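# Grip the beaker and hold it inverted above the mat

## Task

Using one gripper, lift the beaker and keep it motionless in the air above the mat, turned upside down (see the reference image named manual). Only the fingers may be in contact with it. Call finished_scene yourself while it is still held this way, and make sure nothing has been tipped over and nothing has left the table.

## Robot and tools

ROBOT. Two arms, left_arm and right_arm, face each other across a table. Measured base poses: left_arm (-0.027, +0.466, +0.039) m, quat_wxyz (+0.708, 0, 0, -0.707); right_arm (-0.028, -0.462, +0.039) m, quat_wxyz (+0.712, 0, 0, +0.703). Each arm has a two-finger gripper and a wrist camera whose cable counts as part of the hand if it touches anything.

FRAME. All positions, orientations, velocities and offsets use the scene frame: origin roughly halfway between the bases, +z up, table top at z = +0.020 m, left_arm on the +y side (this is unrelated to left/right in pictures). A gripper's fingers extend along its own +x and close along its own y. end_effector_position is the point between the fingers, about 3 to 4 cm short of the tips; only the outermost 1.5 cm of each finger face is flat. Reported poses may be off by a few centimetres, more at long reach.

execute_actions(actions, cameras). actions is a list of actions; each action is a table of up to 15 rows, each row one 1/30 s step; a short table repeats its final row to fill 15 steps. Every row has 14 numbers in [-1, 1]: left_arm dx, dy, dz, rx, ry, rz, opening, then the same seven for right_arm. The six pose numbers are offsets, not poses: each is measured from that arm's Hand target at the moment the action begins (not from the previous row), along scene-frame axes, with 1.0 = 0.6 m or 180 degrees; rx, ry, rz form one rotation vector, turning about the Hand target point. Repeating an offset in a new action moves further. Sending six zeros re-commands the current Hand target. opening is absolute: +1 fully open (0.080 m), -1 fully closed, empty fingers touch near -0.78; a full close needs at least about 0.6 s. Images appear only when actions is empty or cameras requests them; cameras takes names or ["all"].

move(target, speed, blend, opening_speed, grip_force, blocking, cameras). target is one 14-number row (same layout and scale as above) or a list of up to 15 such rows; every row is an offset from the same starting Hand targets, not from the previous row. Grippers travel in straight lines, all arms finishing together, between 0.5 s and 10 s. speed: m/s, 0.002 to 4.3, default 0.25 (rotation up to twice that in rad/s); one value or one per target. blend: corner rounding in m for lists, default 0 (full stop at each point). opening_speed: rate of the commanded opening on the -1..+1 scale per second, at least 0.2. grip_force: newtons per finger pad, 8 to 34, one value or one per arm; it persists. blocking=false returns after about 0.5 s while motion continues. Paths ignore obstacles and the other arm. The result adds a "move:" line: done (within 8 mm and 2 degrees), off_target, moving, held, blocked or fault, plus limits such as paced (pose clipped) or held (steps withheld).

wait(seconds 0 to 10) lets time pass with arms holding. stop() brakes a running move. zoom_image(camera, region [x0, y0, x1, y1] in pixels, at most 504 by 504) enlarges part of a camera's latest image. show_instructions() shows the reference image. finished_scene(scene) ends the current scene; give its number; it is irreversible.

CAMERAS. cam_head_left, cam_head_right, cam_high, cam_low, cam_left_wrist, cam_right_wrist, each 672x504. Calibration data may be a little off.

RESULTS. Per arm: end_effector_position (m), end_effector_quat_wxyz, velocities (omitted when Joint velocities read "within noise"), Hand target (last commanded pose after clipping; the next offsets start here), Tool commands, grip_measured (finger opening on the command scale, error up to about 2 mm; under a firm squeeze it reads below the part's width), grip_effort_n (motor effort, negative closing, not pad force), Joint positions (last value is opening in metres), Joint torques and External joint torques (joint order base to gripper), a Wrist depth 7x7 grid of distances in mm from about 60 mm, motor temperatures, and for action calls some stepwise end_effector_position samples.

GRIPPING. After the fingers first touch, keep commanding an opening about 0.08 below that grip_measured reading for a full-force hold; smaller margins grip more lightly.

LIMITS AND CAUTIONS. Per step, commanded orientation is clipped to 32 degrees from the measured one, so large turns take several steps. Grippers often stop short or tilt under friction and weight: check pose after each motion and send the remaining difference as an offset. Joint ranges (rad): waist -3.054 to 3.054, shoulder 0.000 to 3.142, elbow 0.000 to 2.356, wrist pitch -1.571 to 1.571, wrist yaw -1.571 to 1.571, wrist roll -3.142 to 3.142. Contact torque limits (N m): waist 17, shoulder 21.1, elbow 21, wrist pitch 5.55, wrist yaw 5.53, wrist roll 5.19; exceeding one halts that arm 10 s, and a held object's weight counts. A very distant target in one step can trigger an over-speed halt. Motors warm when loaded, stretched or pushing; MOTOR HOT appears at 50 °C and the arm is held at 95 °C. Avoid routing a path near an arm's own base. Never let the arms, grippers or wrist cameras collide or press, and don't let one gripper close on the other's fingers. Move gently near objects: fast contacts hit hard, and targets beyond a contact press harder; to release a push, command back past the gripper. Do not drop the held object, knock anything over, or let anything leave the table. Loose objects may occasionally get nudged.

Each tool is called after "Request:" as name([rows], argument=value, ...), one row to a line, values as JSON.

Reference images:

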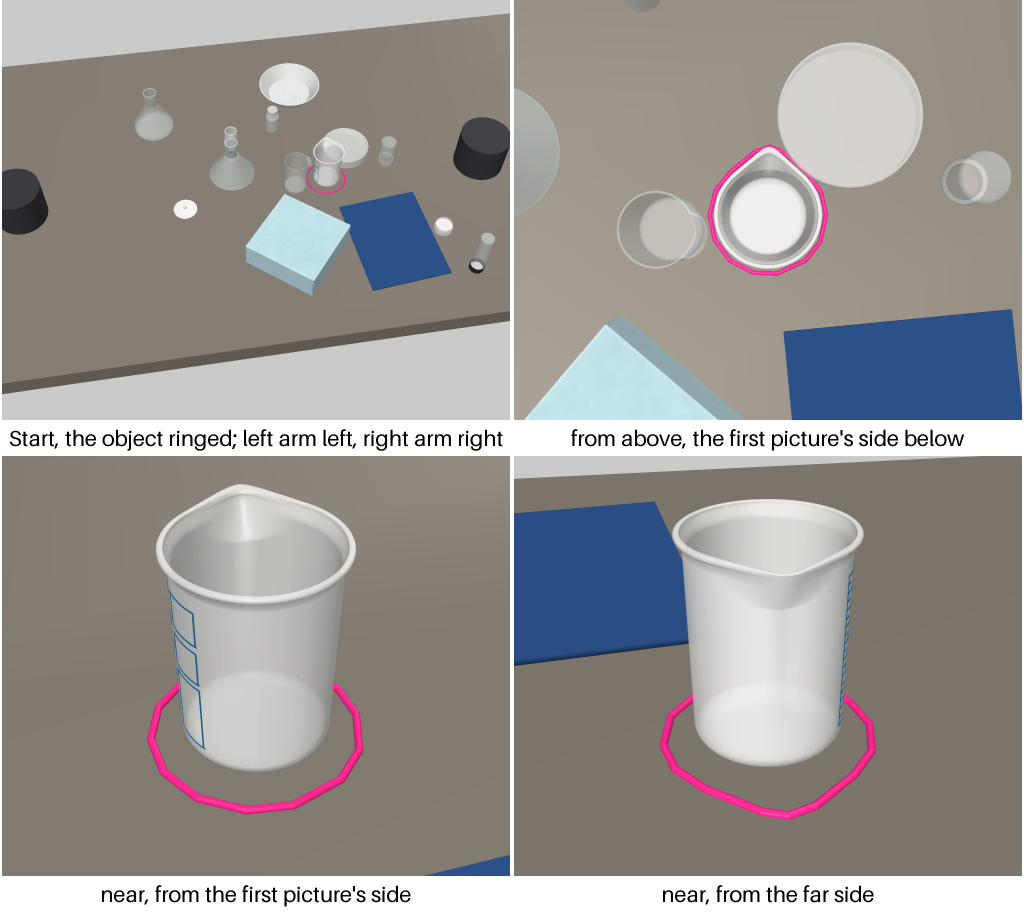

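## Session

Request:
execute_actions(actions=[])

Scene clock: 0.00 s.
left_arm: end_effector_position=(+0.2174, +0.2838, +0.2406) grip_measured=+1.000 grip_effort_n=n/a end_effector_quat_wxyz=(+0.934, +0.082, +0.237, -0.253) | right_arm: end_effector_position=(-0.0038, -0.1426, +0.2498) grip_measured=+1.000 grip_effort_n=n/a end_effector_quat_wxyz=(+0.021, +0.672, +0.116, -0.731)
Joint positions: left_arm=[0.838 0.936 0.662 -0.241 -0.185 -0.066 0.08] | right_arm=[-0.114 1.687 1.69 -1.46 -0.112 -1.886 0.08]
Joint velocities: within noise
Joint torques (N m): no reading
External joint torques (N m): no reading
Motor temperatures (°C): left_arm=[33 31 30 33 34 30] | right_arm=[31 30 30 33 34 33]
Heat: left arm: hottest wrist yaw 34 °C (+0.0 °C/min); right arm: hottest wrist yaw 34 °C (+0.0 °C/min).
Wrist depth (mm): cam_left_wrist=[1229 918 1010 1223 2213 2093 - / 976 1101 1179 2171 2256 2702 2347 / 1028 1173 1284 1815 1969 457 - / 1106 1242 1480 1660 392 391 383 / 1249 1400 349 345 343 337 340 / - - 305 304 299 95 - / - 96 275 273 274 258 -] | cam_right_wrist=[236 239 245 254 256 218 275 / 248 253 259 264 273 280 289 / 259 264 270 269 288 294 304 / 271 277 286 295 303 311 322 / 284 287 298 310 319 95 83 / - - 317 325 338 345 72 / - - 332 342 359 373 73]
Hand target: left_arm +0.2179, +0.2835, +0.2440; +0.936, +0.079, +0.232, -0.254 | right_arm -0.0039, -0.1425, +0.2522; +0.018, +0.672, +0.120, -0.731
Tool commands: left_gripper/opening=+1.0 right_gripper/opening=+1.0

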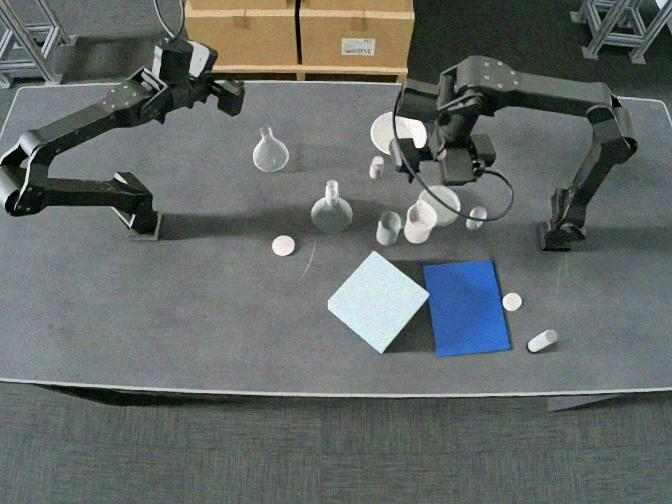

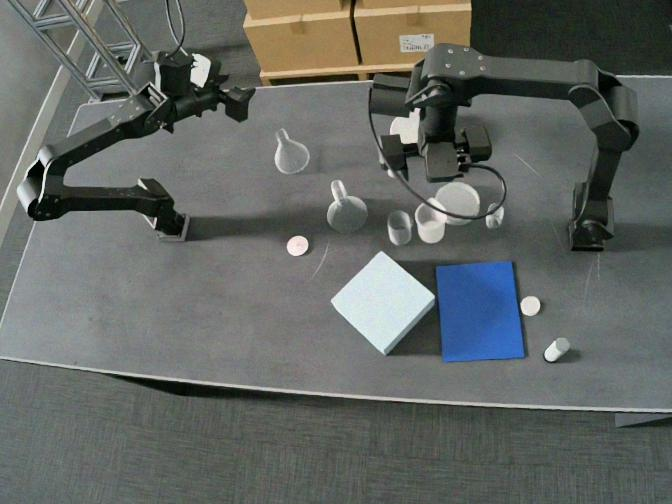

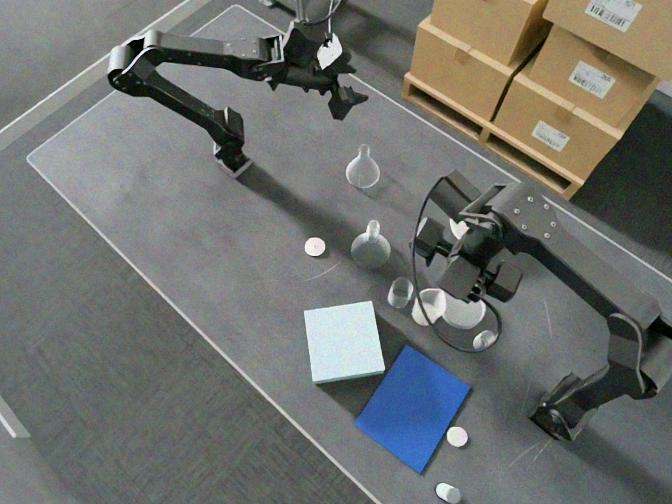

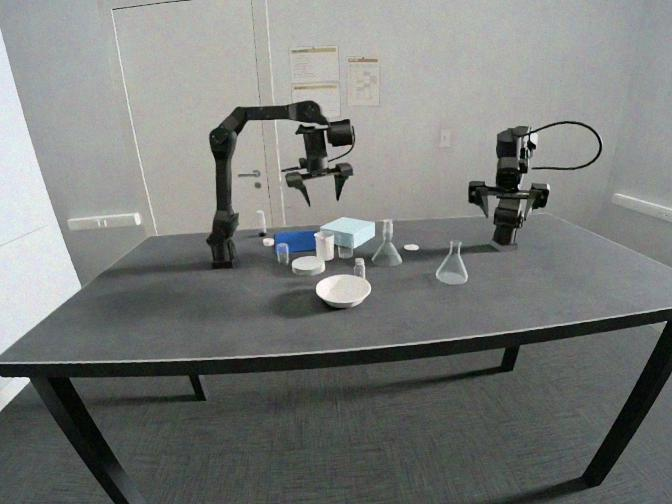

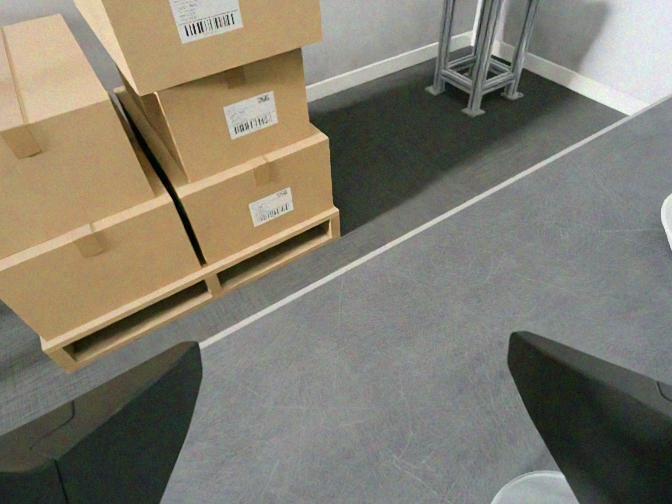

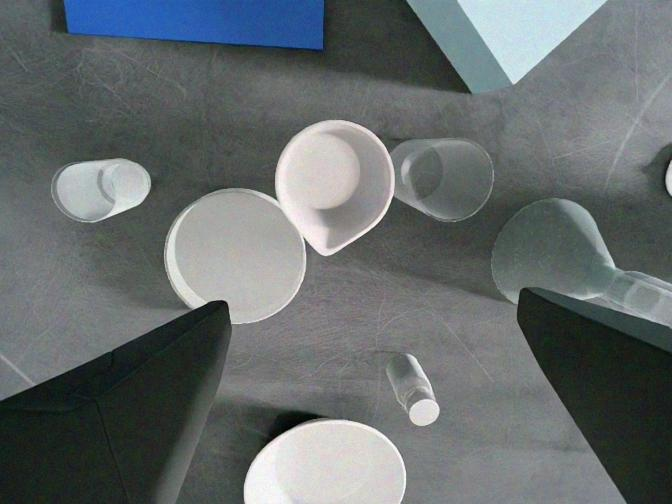

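Request:
move(target=[0,0,0,0,0,0,1, -0.068,-0.0325,-0.053,0.329,0.297,-0.6035,1], speed=0.4, cameras=["cam_right_wrist","cam_head_left","cam_high"])

Request:
zoom_image(camera="cam_right_wrist", region=[168, 126, 504, 378])

Scene clock: 191.20 s.
left_arm: end_effector_position=(+0.2174, +0.2838, +0.2406) grip_measured=+1.000 grip_effort_n=-1.2 end_effector_quat_wxyz=(+0.934, +0.082, +0.237, -0.253) | right_arm: end_effector_position=(-0.0440, -0.1630, +0.2180) grip_measured=+1.000 grip_effort_n=-0.7 end_effector_quat_wxyz=(+0.852, -0.091, +0.152, +0.493)
Joint positions: left_arm=[0.838 0.936 0.662 -0.241 -0.185 -0.066 0.08] | right_arm=[0.468 1.09 0.573 -0.07 0.89 0.472 0.08]
Joint torques (N m): left_arm=[0.01 -3.31 8.54 1.93 -0.07 0.03] | right_arm=[0.27 -2.2 6.32 1.64 0.44 0.17]
External joint torques (N m): left_arm=[0.02 -1.04 1.97 0.41 -0.02 0.03] | right_arm=[0.25 0.66 0.18 0.34 0.17 0.17]
Motor temperatures (°C): left_arm=[32 32 40 46 34 30] | right_arm=[31 37 36 34 34 33]
Heat: left arm: hottest wrist pitch 46 °C (+1.0 °C/min); right arm: hottest shoulder 37 °C (+1.0 °C/min).
Wrist depth (mm): cam_left_wrist=[1179 911 1001 1061 2347 2256 - / 993 1071 1162 2213 2234 2347 2446 / 1001 1185 1313 1549 1920 470 444 / 1128 1236 1471 1602 380 377 378 / 1191 1375 1425 345 341 343 341 / - - 299 303 302 95 - / - 96 275 271 270 257 -] | cam_right_wrist=[1614 508 968 2266 2367 - 1430 / 670 563 666 664 2130 1291 1170 / 521 494 492 491 489 470 1224 / 392 390 390 387 388 405 359 / 335 346 311 321 320 95 84 / - - 266 273 274 265 72 / - - 239 218 220 238 73]
Hand target: left_arm +0.2179, +0.2835, +0.2440; +0.936, +0.079, +0.232, -0.254 | right_arm -0.0446, -0.1619, +0.2204; +0.853, -0.087, +0.151, +0.492
Off the commanded pose: left_arm 0.004 m, 1 deg | right_arm 0.003 m, 0 deg.
move: done
camera_calibration:
cam_right_wrist: T_world_to_cam=[[0.862193, -0.506076, -0.0225906, -0.02913], [-0.342039, -0.548671, -0.762869, 0.0889972], [0.373675, 0.665467, -0.646158, 0.34181], [0, 0, 0, 1]] pos_world=[-0.0721698, -0.193375, 0.288099]
Images, in order (width x height): cam_head_left 672x504, cam_high 672x504, cam_right_wrist 672x504.

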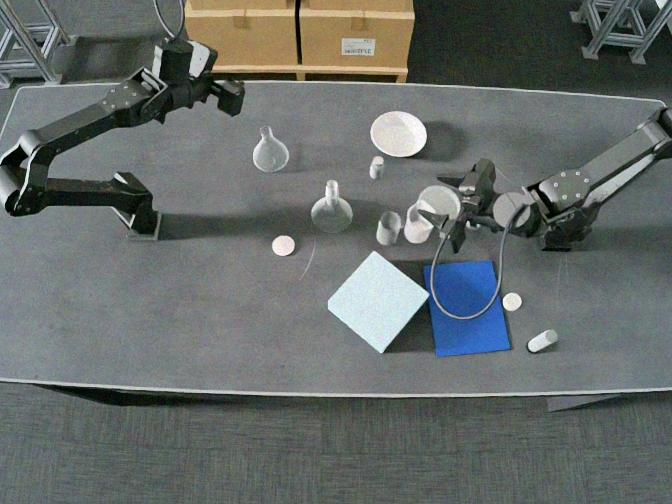

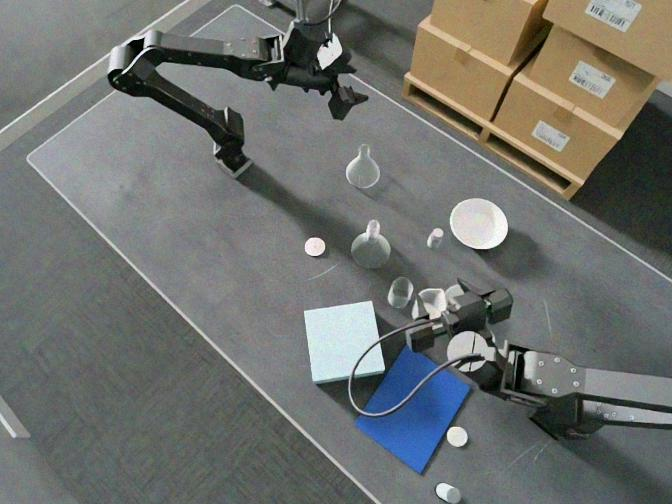

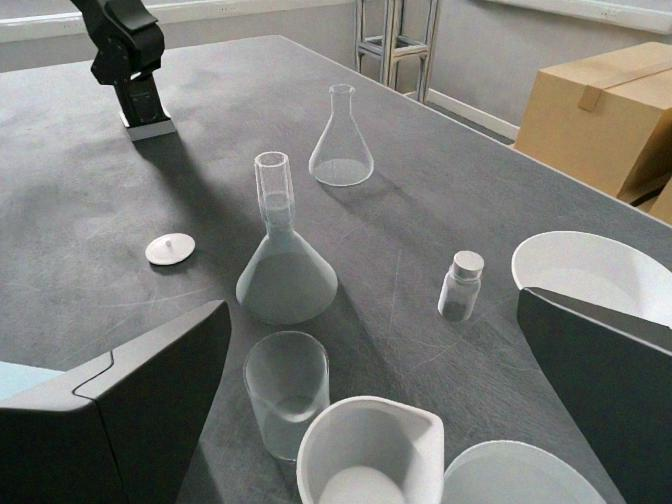

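Scaled by 1.500 from the camera's 672x504 image, which has a finer 960x720 frame.

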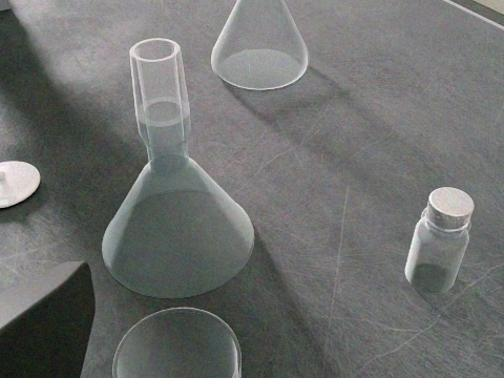

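Request:
move(target=[0,0,0,0,0,0,1, 0.0018,-0.0068,-0.14,0,0,0,1], speed=0.2, cameras=["cam_right_wrist","cam_low","cam_head_left","cam_high"])

Request:
zoom_image(camera="cam_head_left", region=[340, 140, 540, 300])

Request:
zoom_image(camera="cam_low", region=[240, 180, 440, 330])

Scene clock: 235.43 s.
left_arm: end_effector_position=(+0.2174, +0.2838, +0.2406) grip_measured=+1.000 grip_effort_n=-0.2 end_effector_quat_wxyz=(+0.934, +0.082, +0.237, -0.253) | right_arm: end_effector_position=(-0.0447, -0.1643, +0.1389) grip_measured=+1.000 grip_effort_n=-0.7 end_effector_quat_wxyz=(+0.852, -0.083, +0.153, +0.494)
Joint positions: left_arm=[0.838 0.936 0.662 -0.241 -0.185 -0.066 0.08] | right_arm=[0.474 1.314 0.332 0.403 0.894 0.481 0.08]
Joint torques (N m): left_arm=[0.02 -3.31 8.55 1.94 -0.07 0.03] | right_arm=[0.12 -2.55 3.39 2.08 0.46 -0.02]
External joint torques (N m): left_arm=[0.02 -0.99 1.92 0.4 -0.02 0.03] | right_arm=[0.15 0.7 -1.64 0.78 0.19 -0.03]
Heat: left arm: hottest wrist pitch 47 °C (+1.0 °C/min); right arm: hottest elbow 39 °C (+3.0 °C/min).
Wrist depth (mm): cam_left_wrist=[1425 880 1006 1179 2323 2347 - / 984 1096 - 2020 2151 2300 2171 / 1037 1156 1249 1889 - 443 449 / 1091 1210 1425 1660 371 385 382 / 1216 1400 338 347 348 337 332 / - - 315 300 289 95 78 / - 96 270 273 270 258 -] | cam_right_wrist=[724 532 769 755 1885 2173 1246 / 494 489 482 478 469 462 1104 / 357 373 351 347 346 324 309 / 281 277 276 274 272 270 248 / 165 176 219 143 138 95 83 / - - 183 172 155 180 72 / - - 168 122 158 166 73]
Hand target: left_arm +0.2179, +0.2835, +0.2440; +0.936, +0.079, +0.232, -0.254 | right_arm -0.0435, -0.1661, +0.1364; +0.853, -0.087, +0.151, +0.492
Off the commanded pose: left_arm 0.004 m, 1 deg | right_arm 0.003 m, 1 deg.
move: done
camera_calibration:
cam_right_wrist: T_world_to_cam=[[0.861656, -0.506186, -0.0363989, -0.0290179], [-0.349176, -0.539281, -0.766324, 0.029563], [0.368273, 0.673017, -0.641423, 0.292162], [0, 0, 0, 1]] pos_world=[-0.0722693, -0.195376, 0.208998]
Images, in order (width x height): cam_head_left 672x504, cam_high 672x504, cam_low 672x504, cam_right_wrist 672x504.

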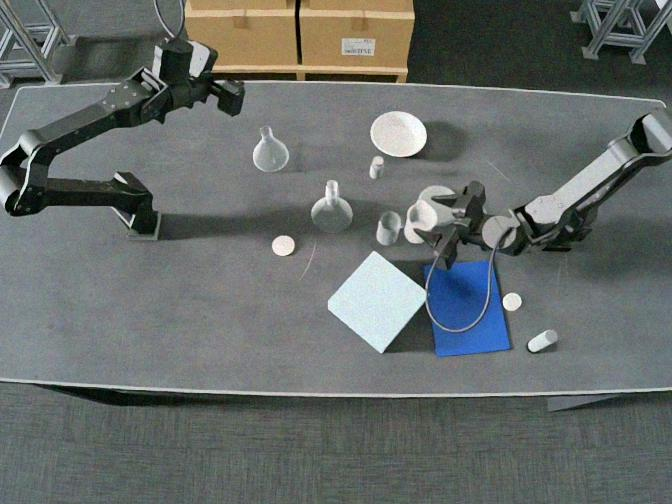

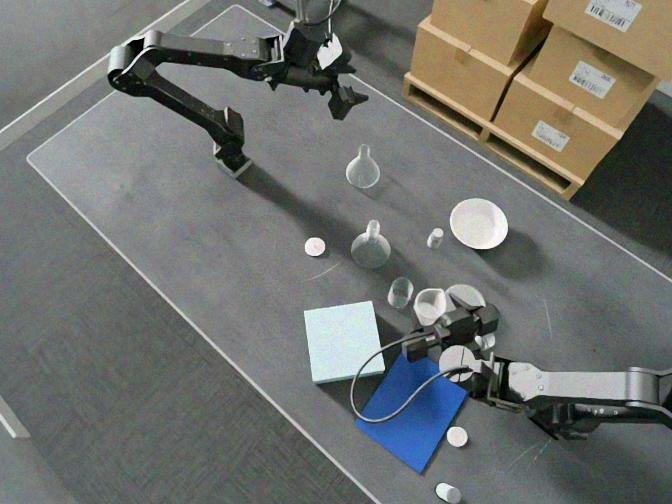

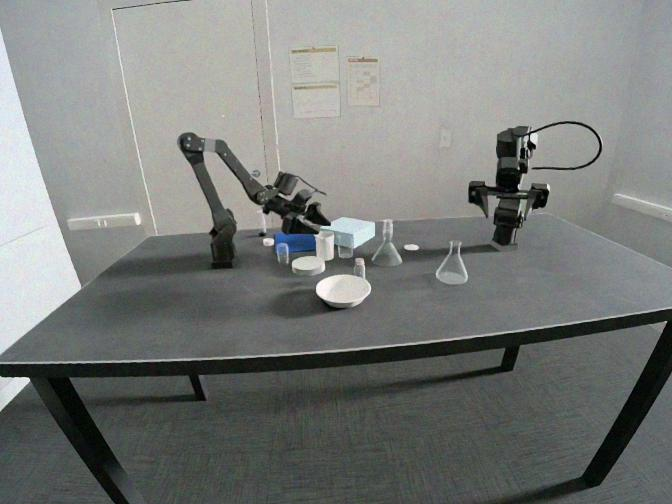

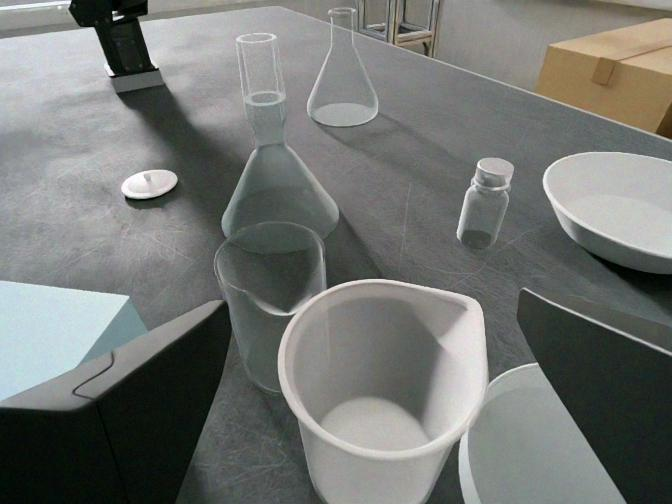

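Scaled by 2.520 from the camera's 672x504 image, which has a finer 960x720 frame.

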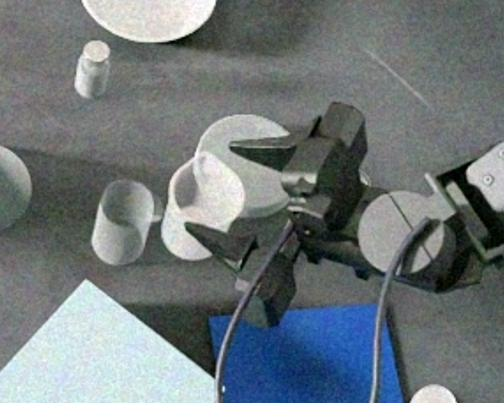

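Scaled by 2.520 from the camera's 672x504 image, which has a finer 960x720 frame.

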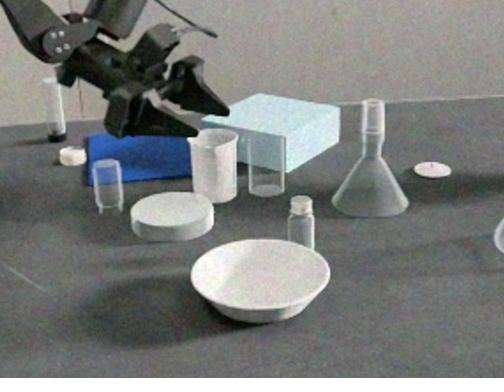

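Request:
move(target=[0,0,0,0,0,0,1, 0.0043,-0.0025,-0.1015,0,0,0,1], speed=0.12, cameras=["cam_right_wrist","cam_low","cam_head_left"])

Request:
zoom_image(camera="cam_head_left", region=[340, 140, 540, 300])

Request:
zoom_image(camera="cam_low", region=[240, 180, 440, 330])

Scene clock: 264.87 s.
left_arm: end_effector_position=(+0.2174, +0.2838, +0.2406) grip_measured=+1.000 grip_effort_n=-0.7 end_effector_quat_wxyz=(+0.934, +0.082, +0.237, -0.253) | right_arm: end_effector_position=(-0.0415, -0.1580, +0.0970) grip_measured=+1.000 grip_effort_n=-0.7 end_effector_quat_wxyz=(+0.860, -0.078, +0.123, +0.489)
Joint positions: left_arm=[0.838 0.936 0.662 -0.241 -0.185 -0.066 0.08] | right_arm=[0.466 1.66 0.248 0.909 0.93 0.401 0.08]
Joint torques (N m): left_arm=[0.01 -3.32 8.54 1.93 -0.07 0.03] | right_arm=[0.23 0.38 -1.02 0.85 -0.82 2.87]
External joint torques (N m): left_arm=[0 -1 1.92 0.39 -0.01 0.03] | right_arm=[0.23 4.32 -4.34 -0.46 -1.06 2.87]
Motor temperatures (°C): left_arm=[32 32 41 47 34 30] | right_arm=[31 33 36 41 34 33]
Heat: left arm: hottest wrist pitch 47 °C (+1.0 °C/min); right arm: hottest wrist pitch 41 °C (+5.0 °C/min).
Wrist depth (mm): cam_left_wrist=[1173 918 1010 1047 2234 2112 2056 / 980 1047 1145 2278 1969 2112 2151 / 1028 1168 1298 1509 1904 462 455 / 1076 1223 1499 1581 394 379 383 / 1270 1391 351 339 349 345 340 / - - 305 310 303 95 78 / - 96 275 271 270 256 -] | cam_right_wrist=[668 511 914 1885 1991 1836 1469 / 468 465 465 458 460 456 1076 / 314 294 313 311 310 291 283 / 237 236 248 113 114 222 222 / 143 197 93 125 125 90 83 / - - 148 144 132 91 72 / - - 135 96 95 135 73]
Hand target: left_arm +0.2179, +0.2835, +0.2440; +0.936, +0.079, +0.232, -0.254 | right_arm -0.0410, -0.1675, +0.0755; +0.853, -0.087, +0.151, +0.492
Off the commanded pose: left_arm 0.004 m, 1 deg | right_arm 0.024 m, 3 deg.
move: off_target (right_arm)
camera_calibration:
cam_right_wrist: T_world_to_cam=[[0.855345, -0.517883, -0.0134682, -0.0344991], [-0.318314, -0.504866, -0.802364, 0.0121698], [0.408731, 0.690585, -0.596684, 0.259987], [0, 0, 0, 1]] pos_world=[-0.0728823, -0.191265, 0.16443]
Images, in order (width x height): cam_head_left 672x504, cam_low 672x504, cam_right_wrist 672x504.

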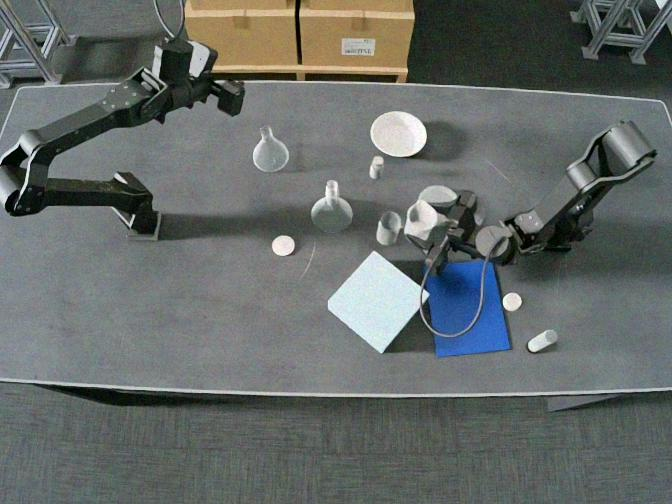

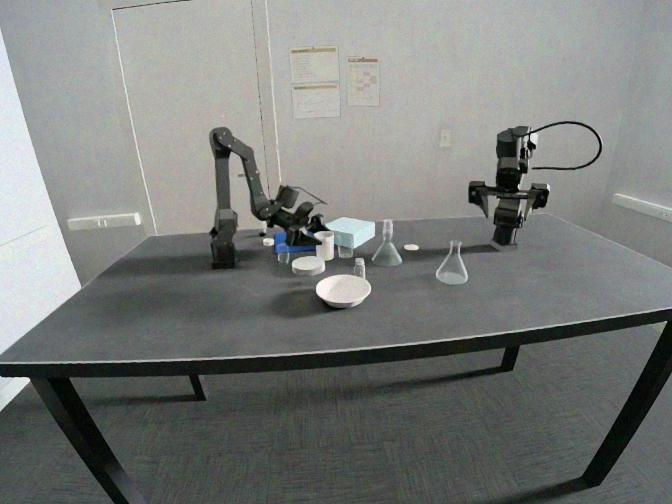

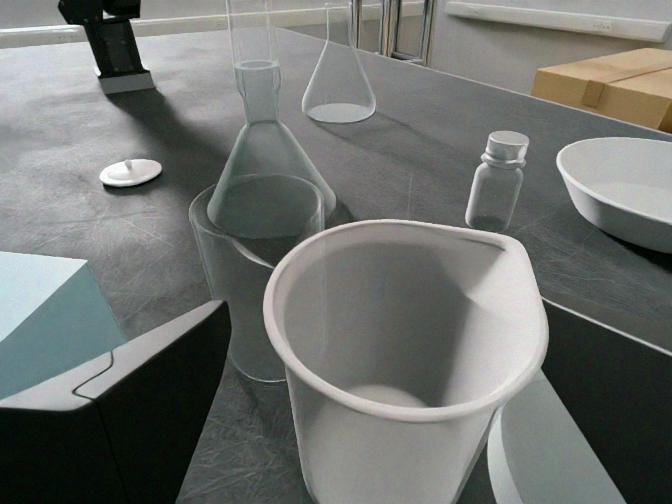

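Scaled by 2.520 from the camera's 672x504 image, which has a finer 960x720 frame.

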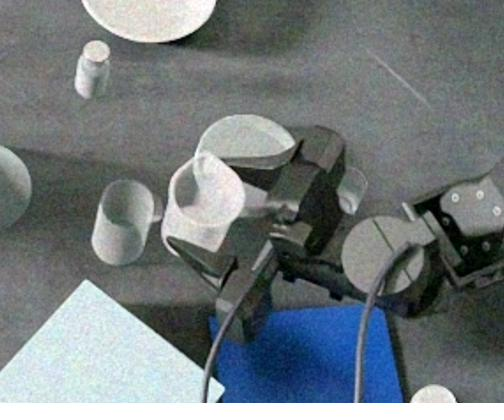

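Scaled by 2.520 from the camera's 672x504 image, which has a finer 960x720 frame.

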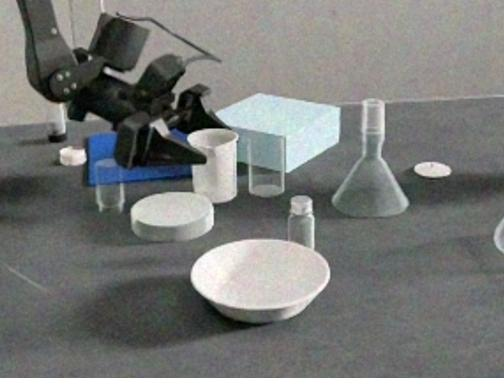

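Request:
move(target=[0,0,0,0,0,0,1, 0,0.008,0.09,0,0,0,1], speed=0.12, cameras=["cam_right_wrist","cam_low","cam_head_left","cam_head_right"])

Request:
zoom_image(camera="cam_head_right", region=[360, 140, 560, 300])

Request:
zoom_image(camera="cam_low", region=[240, 200, 360, 290])

Request:
zoom_image(camera="cam_head_left", region=[340, 140, 540, 300])

Scene clock: 290.90 s.
left_arm: end_effector_position=(+0.2174, +0.2838, +0.2406) grip_measured=+1.000 grip_effort_n=-1.2 end_effector_quat_wxyz=(+0.934, +0.082, +0.237, -0.253) | right_arm: end_effector_position=(-0.0392, -0.1671, +0.1223) grip_measured=+1.000 grip_effort_n=-0.7 end_effector_quat_wxyz=(+0.853, -0.102, +0.150, +0.489)
Joint positions: left_arm=[0.838 0.936 0.662 -0.241 -0.185 -0.066 0.08] | right_arm=[0.459 1.375 0.295 0.481 0.89 0.459 0.08]
Joint torques (N m): left_arm=[0 -3.3 8.55 1.93 -0.07 0.03] | right_arm=[-0.23 -4.4 5.79 1.67 0.09 0.17]
External joint torques (N m): left_arm=[0.01 -1.01 1.96 0.4 -0.02 0.02] | right_arm=[-0.25 -1.13 1.13 0.39 -0.18 0.17]
Motor temperatures (°C): left_arm=[32 32 41 47 34 30] | right_arm=[31 32 34 38 35 42]
Heat: left arm: hottest wrist pitch 47 °C (+0.0 °C/min); right arm: hottest wrist roll 42 °C (+9.0 °C/min).
Wrist depth (mm): cam_left_wrist=[1223 911 1015 1204 1936 2038 2074 / 984 1028 1198 2323 2192 2278 2132 / 1037 1179 1277 1787 1936 451 453 / 1133 1229 1391 1591 392 383 383 / 1229 1408 353 339 338 336 335 / - - 306 307 301 95 78 / - 96 274 267 273 258 -] | cam_right_wrist=[565 520 638 651 602 - 1217 / 406 413 418 418 424 431 1076 / 305 305 309 310 311 299 295 / 242 244 254 256 248 249 241 / 157 209 114 146 125 95 83 / - - 138 168 159 170 72 / - - 151 110 149 149 73]
Hand target: left_arm +0.2179, +0.2835, +0.2440; +0.936, +0.079, +0.232, -0.254 | right_arm -0.0411, -0.1627, +0.1295; +0.853, -0.087, +0.151, +0.492
Off the commanded pose: left_arm 0.004 m, 1 deg | right_arm 0.009 m, 2 deg.
move: off_target (right_arm)
camera_calibration:
cam_right_wrist: T_world_to_cam=[[0.859916, -0.510435, 0.000139047, -0.041053], [-0.332429, -0.560241, -0.758697, 0.0133707], [0.387343, 0.65237, -0.651444, 0.279911], [0, 0, 0, 1]] pos_world=[-0.0686746, -0.196069, 0.192496]
Images, in order (width x height): cam_head_left 672x504, cam_head_right 672x504, cam_low 672x504, cam_right_wrist 672x504.

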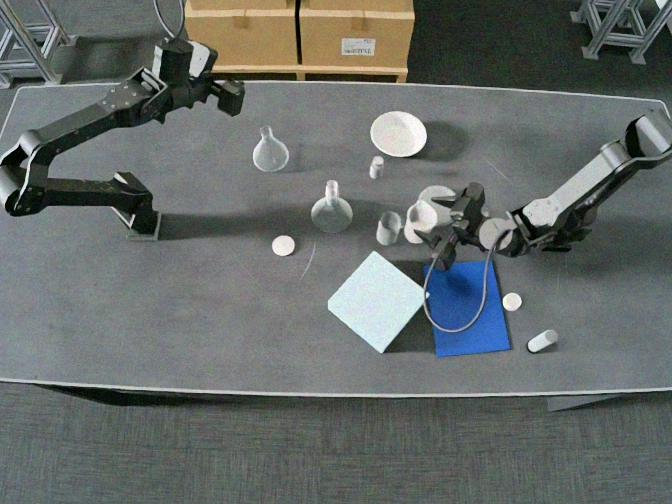

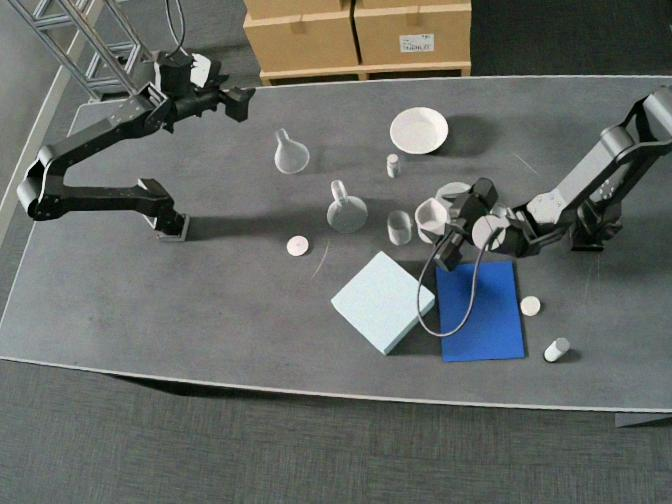

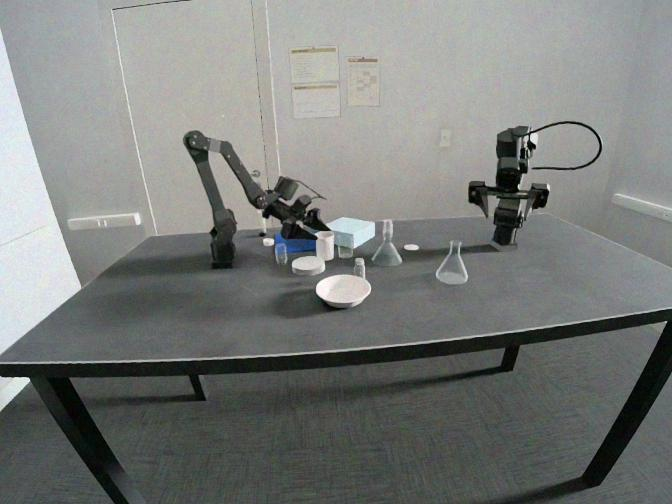

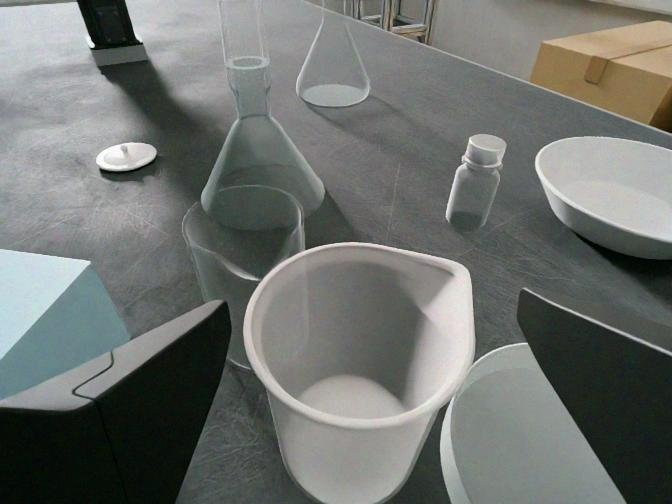

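Scaled by 2.520 from the camera's 672x504 image, which has a finer 960x720 frame.

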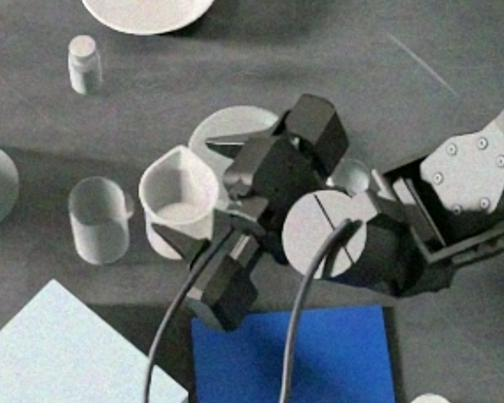

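Scaled by 4.200 from the camera's 672x504 image, which has a finer 960x720 frame.

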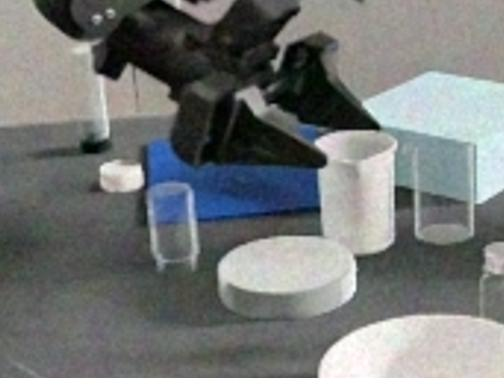

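Scaled by 2.520 from the camera's 672x504 image, which has a finer 960x720 frame.

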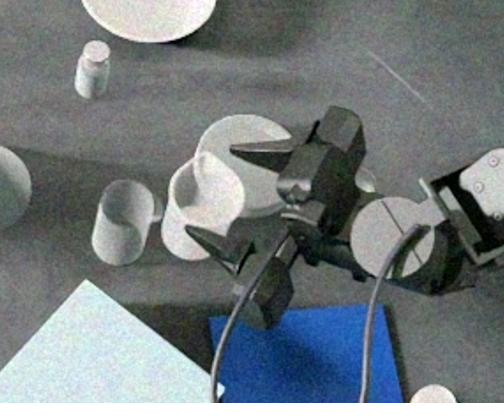

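Request:
move(target=[0,0,0,0,0,0,1, 0.0035,0.0078,0.038,-0.0703,0.0448,-0.0278,1], speed=0.25, cameras=["cam_right_wrist","cam_low","cam_head_right"])

Request:
zoom_image(camera="cam_low", region=[240, 180, 360, 270])

Request:
zoom_image(camera="cam_head_right", region=[360, 140, 560, 300])

Scene clock: 362.67 s.
left_arm: end_effector_position=(+0.2174, +0.2838, +0.2406) grip_measured=+1.000 grip_effort_n=-0.7 end_effector_quat_wxyz=(+0.934, +0.082, +0.237, -0.253) | right_arm: end_effector_position=(-0.0375, -0.1623, +0.1479) grip_measured=+1.000 grip_effort_n=-0.7 end_effector_quat_wxyz=(+0.846, -0.147, +0.265, +0.438)
Joint positions: left_arm=[0.838 0.936 0.662 -0.241 -0.185 -0.066 0.08] | right_arm=[0.399 1.291 0.611 -0.245 0.763 0.722 0.08]
Joint torques (N m): left_arm=[0.01 -3.31 8.55 1.93 -0.08 0.03] | right_arm=[-0.25 -3.1 7.05 1.34 0.16 0.14]
External joint torques (N m): left_arm=[0.01 -0.98 1.93 0.4 -0.02 0.03] | right_arm=[-0.27 0.56 1.43 0.26 -0.19 0.14]
Motor temperatures (°C): left_arm=[32 32 42 48 33 30] | right_arm=[31 35 36 40 34 34]
Heat: left arm: hottest wrist pitch 48 °C (+1.0 °C/min); right arm: hottest wrist pitch 40 °C (+2.0 °C/min).
Wrist depth (mm): cam_left_wrist=[1198 897 989 2213 2192 2213 1969 / 993 1091 1156 2347 2395 2371 2171 / 1010 1168 1277 1787 1936 455 431 / 1101 1242 1452 1684 375 389 - / 1236 1408 347 338 341 335 327 / - - 308 318 300 95 78 / - 96 272 266 270 - -] | cam_right_wrist=[367 369 370 373 376 378 396 / 318 310 311 312 304 298 292 / 264 265 267 268 269 264 267 / 233 233 234 236 236 237 237 / 159 217 126 160 143 95 83 / - - 116 187 182 186 72 / - - 171 166 172 173 73]
Hand target: left_arm +0.2179, +0.2835, +0.2440; +0.936, +0.079, +0.232, -0.254 | right_arm -0.0389, -0.1581, +0.1523; +0.846, -0.139, +0.267, +0.440
Off the commanded pose: left_arm 0.004 m, 1 deg | right_arm 0.006 m, 1 deg.
move: done
camera_calibration:
cam_right_wrist: T_world_to_cam=[[0.809279, -0.587382, -0.00701418, -0.0534366], [-0.485311, -0.661826, -0.571367, -0.0137849], [0.330968, 0.465799, -0.820665, 0.285382], [0, 0, 0, 1]] pos_world=[-0.0578972, -0.173442, 0.225952]
Images, in order (width x height): cam_head_right 672x504, cam_low 672x504, cam_right_wrist 672x504.

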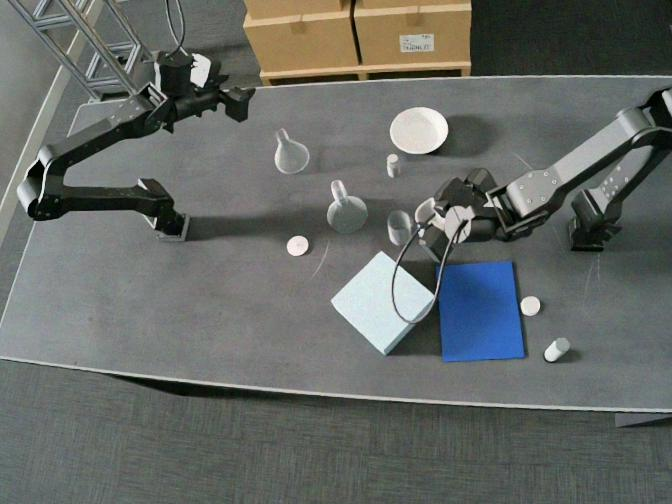

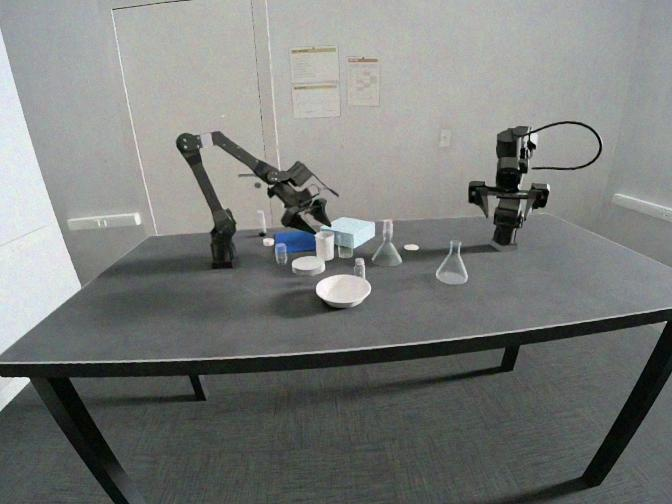

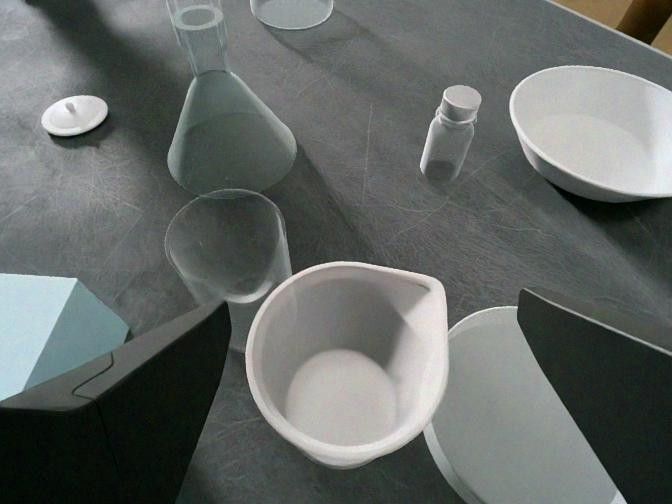

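Scaled by 4.200 from the camera's 672x504 image, which has a finer 960x720 frame.

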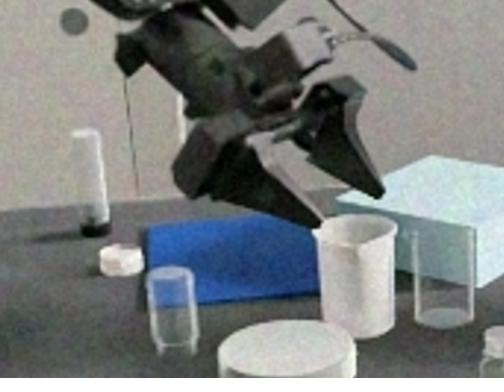

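Scaled by 2.520 from the camera's 672x504 image, which has a finer 960x720 frame.

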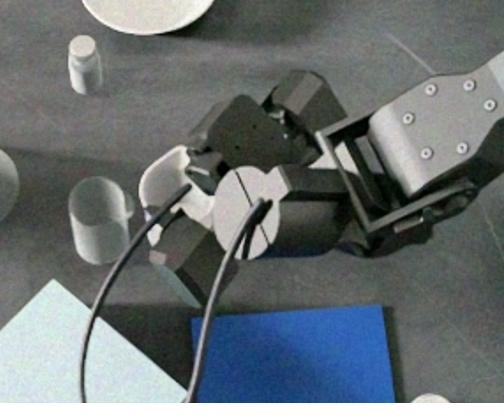

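Request:
move(target=[0,0,0,0,0,0,1, -0.002,0.004,-0.042,0,0,0,1], speed=0.15, cameras=["cam_right_wrist"])

Scene clock: 391.23 s.
left_arm: end_effector_position=(+0.2174, +0.2838, +0.2406) grip_measured=+1.000 grip_effort_n=-1.2 end_effector_quat_wxyz=(+0.934, +0.082, +0.237, -0.253) | right_arm: end_effector_position=(-0.0408, -0.1542, +0.1311) grip_measured=+1.000 grip_effort_n=-0.7 end_effector_quat_wxyz=(+0.847, -0.136, +0.265, +0.441)
Joint positions: left_arm=[0.838 0.936 0.662 -0.241 -0.185 -0.066 0.08] | right_arm=[0.399 1.363 0.577 -0.117 0.762 0.725 0.08]
Joint torques (N m): left_arm=[0 -3.31 8.56 1.94 -0.08 0.03] | right_arm=[-0.16 -3.26 3.74 1.74 0.16 0.11]
External joint torques (N m): left_arm=[-0.02 -0.97 1.89 0.38 -0.01 0.02] | right_arm=[-0.18 0.73 -1.72 0.62 -0.19 0.1]
Heat: left arm: hottest wrist pitch 49 °C (+1.0 °C/min); right arm: hottest wrist pitch 40 °C (+1.0 °C/min).
Wrist depth (mm): cam_left_wrist=[1179 926 1015 1375 2093 2171 - / 1010 1101 1185 2371 2395 2112 - / 1037 1168 1313 1471 1889 1936 437 / 1096 1223 1461 1648 396 - 382 / 1256 1367 347 346 344 342 332 / - - 307 298 303 95 78 / - 96 279 272 263 259 -] | cam_right_wrist=[352 352 350 350 349 348 347 / 284 290 291 289 289 278 274 / 250 249 249 247 247 247 234 / 218 217 217 130 216 216 216 / 151 197 104 147 133 95 84 / - - 108 167 161 166 72 / - - 157 154 154 157 73]
Hand target: left_arm +0.2179, +0.2835, +0.2440; +0.936, +0.079, +0.232, -0.254 | right_arm -0.0402, -0.1556, +0.1271; +0.846, -0.139, +0.267, +0.440
Off the commanded pose: left_arm 0.004 m, 1 deg | right_arm 0.004 m, 0 deg.
move: done
camera_calibration:
cam_right_wrist: T_world_to_cam=[[0.808301, -0.588143, -0.0271655, -0.0436123], [-0.491941, -0.649299, -0.580003, -0.0169092], [0.323486, 0.482181, -0.814161, 0.270268], [0, 0, 0, 1]] pos_world=[-0.0604945, -0.166948, 0.20905]
Images, in order (width x height): cam_right_wrist 672x504.

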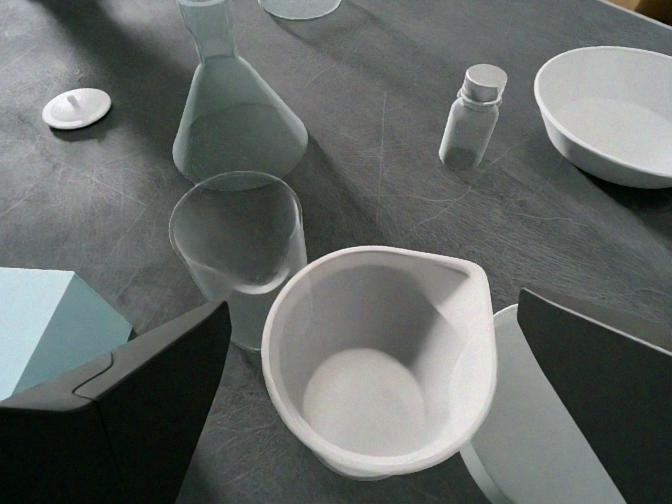

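Request:
move(target=[0,0,0,0,0,0,1, 0.0013,-0.001,-0.079,0,0,0,1], speed=0.12, cameras=["cam_right_wrist","cam_low"])

Request:
zoom_image(camera="cam_low", region=[240, 180, 360, 270])

Scene clock: 402.73 s.
left_arm: end_effector_position=(+0.2174, +0.2838, +0.2406) grip_measured=+1.000 grip_effort_n=-0.7 end_effector_quat_wxyz=(+0.934, +0.082, +0.237, -0.253) | right_arm: end_effector_position=(-0.0405, -0.1544, +0.0832) grip_measured=+1.000 grip_effort_n=-0.7 end_effector_quat_wxyz=(+0.847, -0.135, +0.266, +0.441)
Joint positions: left_arm=[0.838 0.936 0.662 -0.241 -0.185 -0.066 0.08] | right_arm=[0.398 1.528 0.467 0.157 0.761 0.726 0.08]
Joint torques (N m): left_arm=[0.02 -3.3 8.54 1.93 -0.07 0.03] | right_arm=[-0.22 -3.57 2.95 1.74 0.18 -0.02]
External joint torques (N m): left_arm=[0.03 -1 1.9 0.38 -0.02 0.03] | right_arm=[-0.23 0.7 -1.65 0.62 -0.17 -0.02]
Heat: left arm: hottest wrist pitch 49 °C (+1.0 °C/min); right arm: hottest wrist pitch 39 °C (+0.0 °C/min).
Wrist depth (mm): cam_left_wrist=[1168 915 1006 2420 2192 2003 - / 1001 1071 1198 2192 2213 2300 526 / 1010 1162 1291 1787 1874 456 457 / 1112 1229 1452 1648 385 392 - / 1216 1375 1625 345 343 102 - / - - 300 304 301 95 78 / - 96 273 272 268 256 -] | cam_right_wrist=[271 261 259 258 257 247 238 / 216 216 215 215 214 213 205 / 185 184 75 90 92 82 182 / 165 165 78 110 111 79 159 / 145 146 91 137 128 80 84 / - - 123 129 - - 72 / - - 116 112 114 116 73]
Hand target: left_arm +0.2179, +0.2835, +0.2440; +0.936, +0.079, +0.232, -0.254 | right_arm -0.0394, -0.1562, +0.0798; +0.846, -0.139, +0.267, +0.440
Off the commanded pose: left_arm 0.004 m, 1 deg | right_arm 0.004 m, 1 deg.
move: done
camera_calibration:
cam_right_wrist: T_world_to_cam=[[0.807513, -0.589091, -0.0298987, -0.0452564], [-0.494091, -0.647862, -0.579783, -0.0445052], [0.322175, 0.482955, -0.814222, 0.231396], [0, 0, 0, 1]] pos_world=[-0.0599943, -0.167247, 0.161251]
Images, in order (width x height): cam_low 672x504, cam_right_wrist 672x504.

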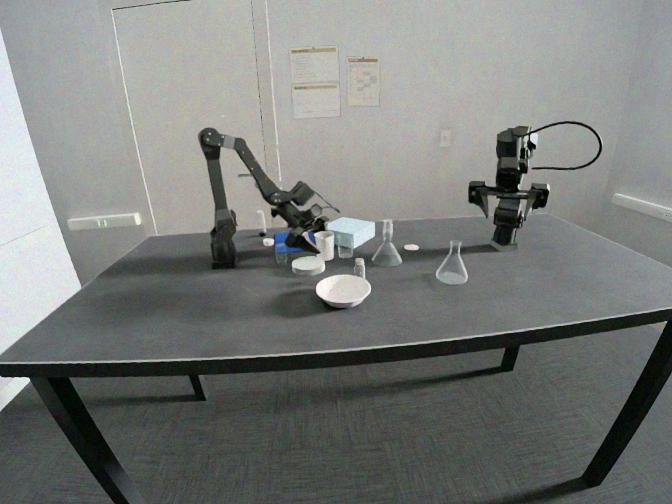

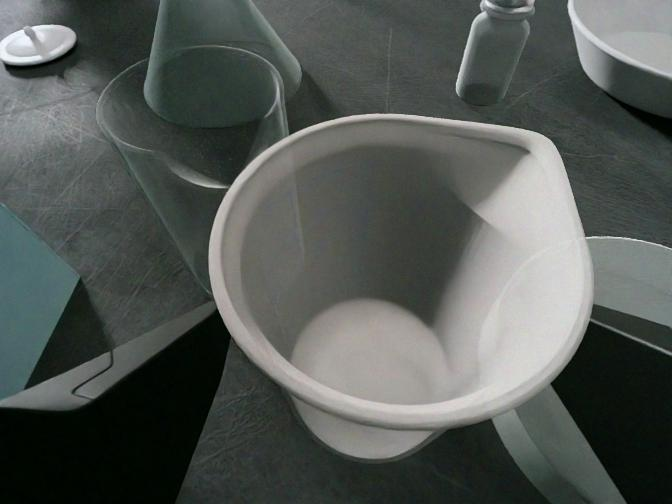

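Scaled by 4.200 from the camera's 672x504 image, which has a finer 960x720 frame.

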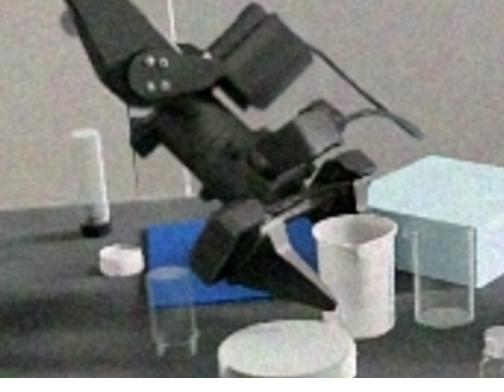

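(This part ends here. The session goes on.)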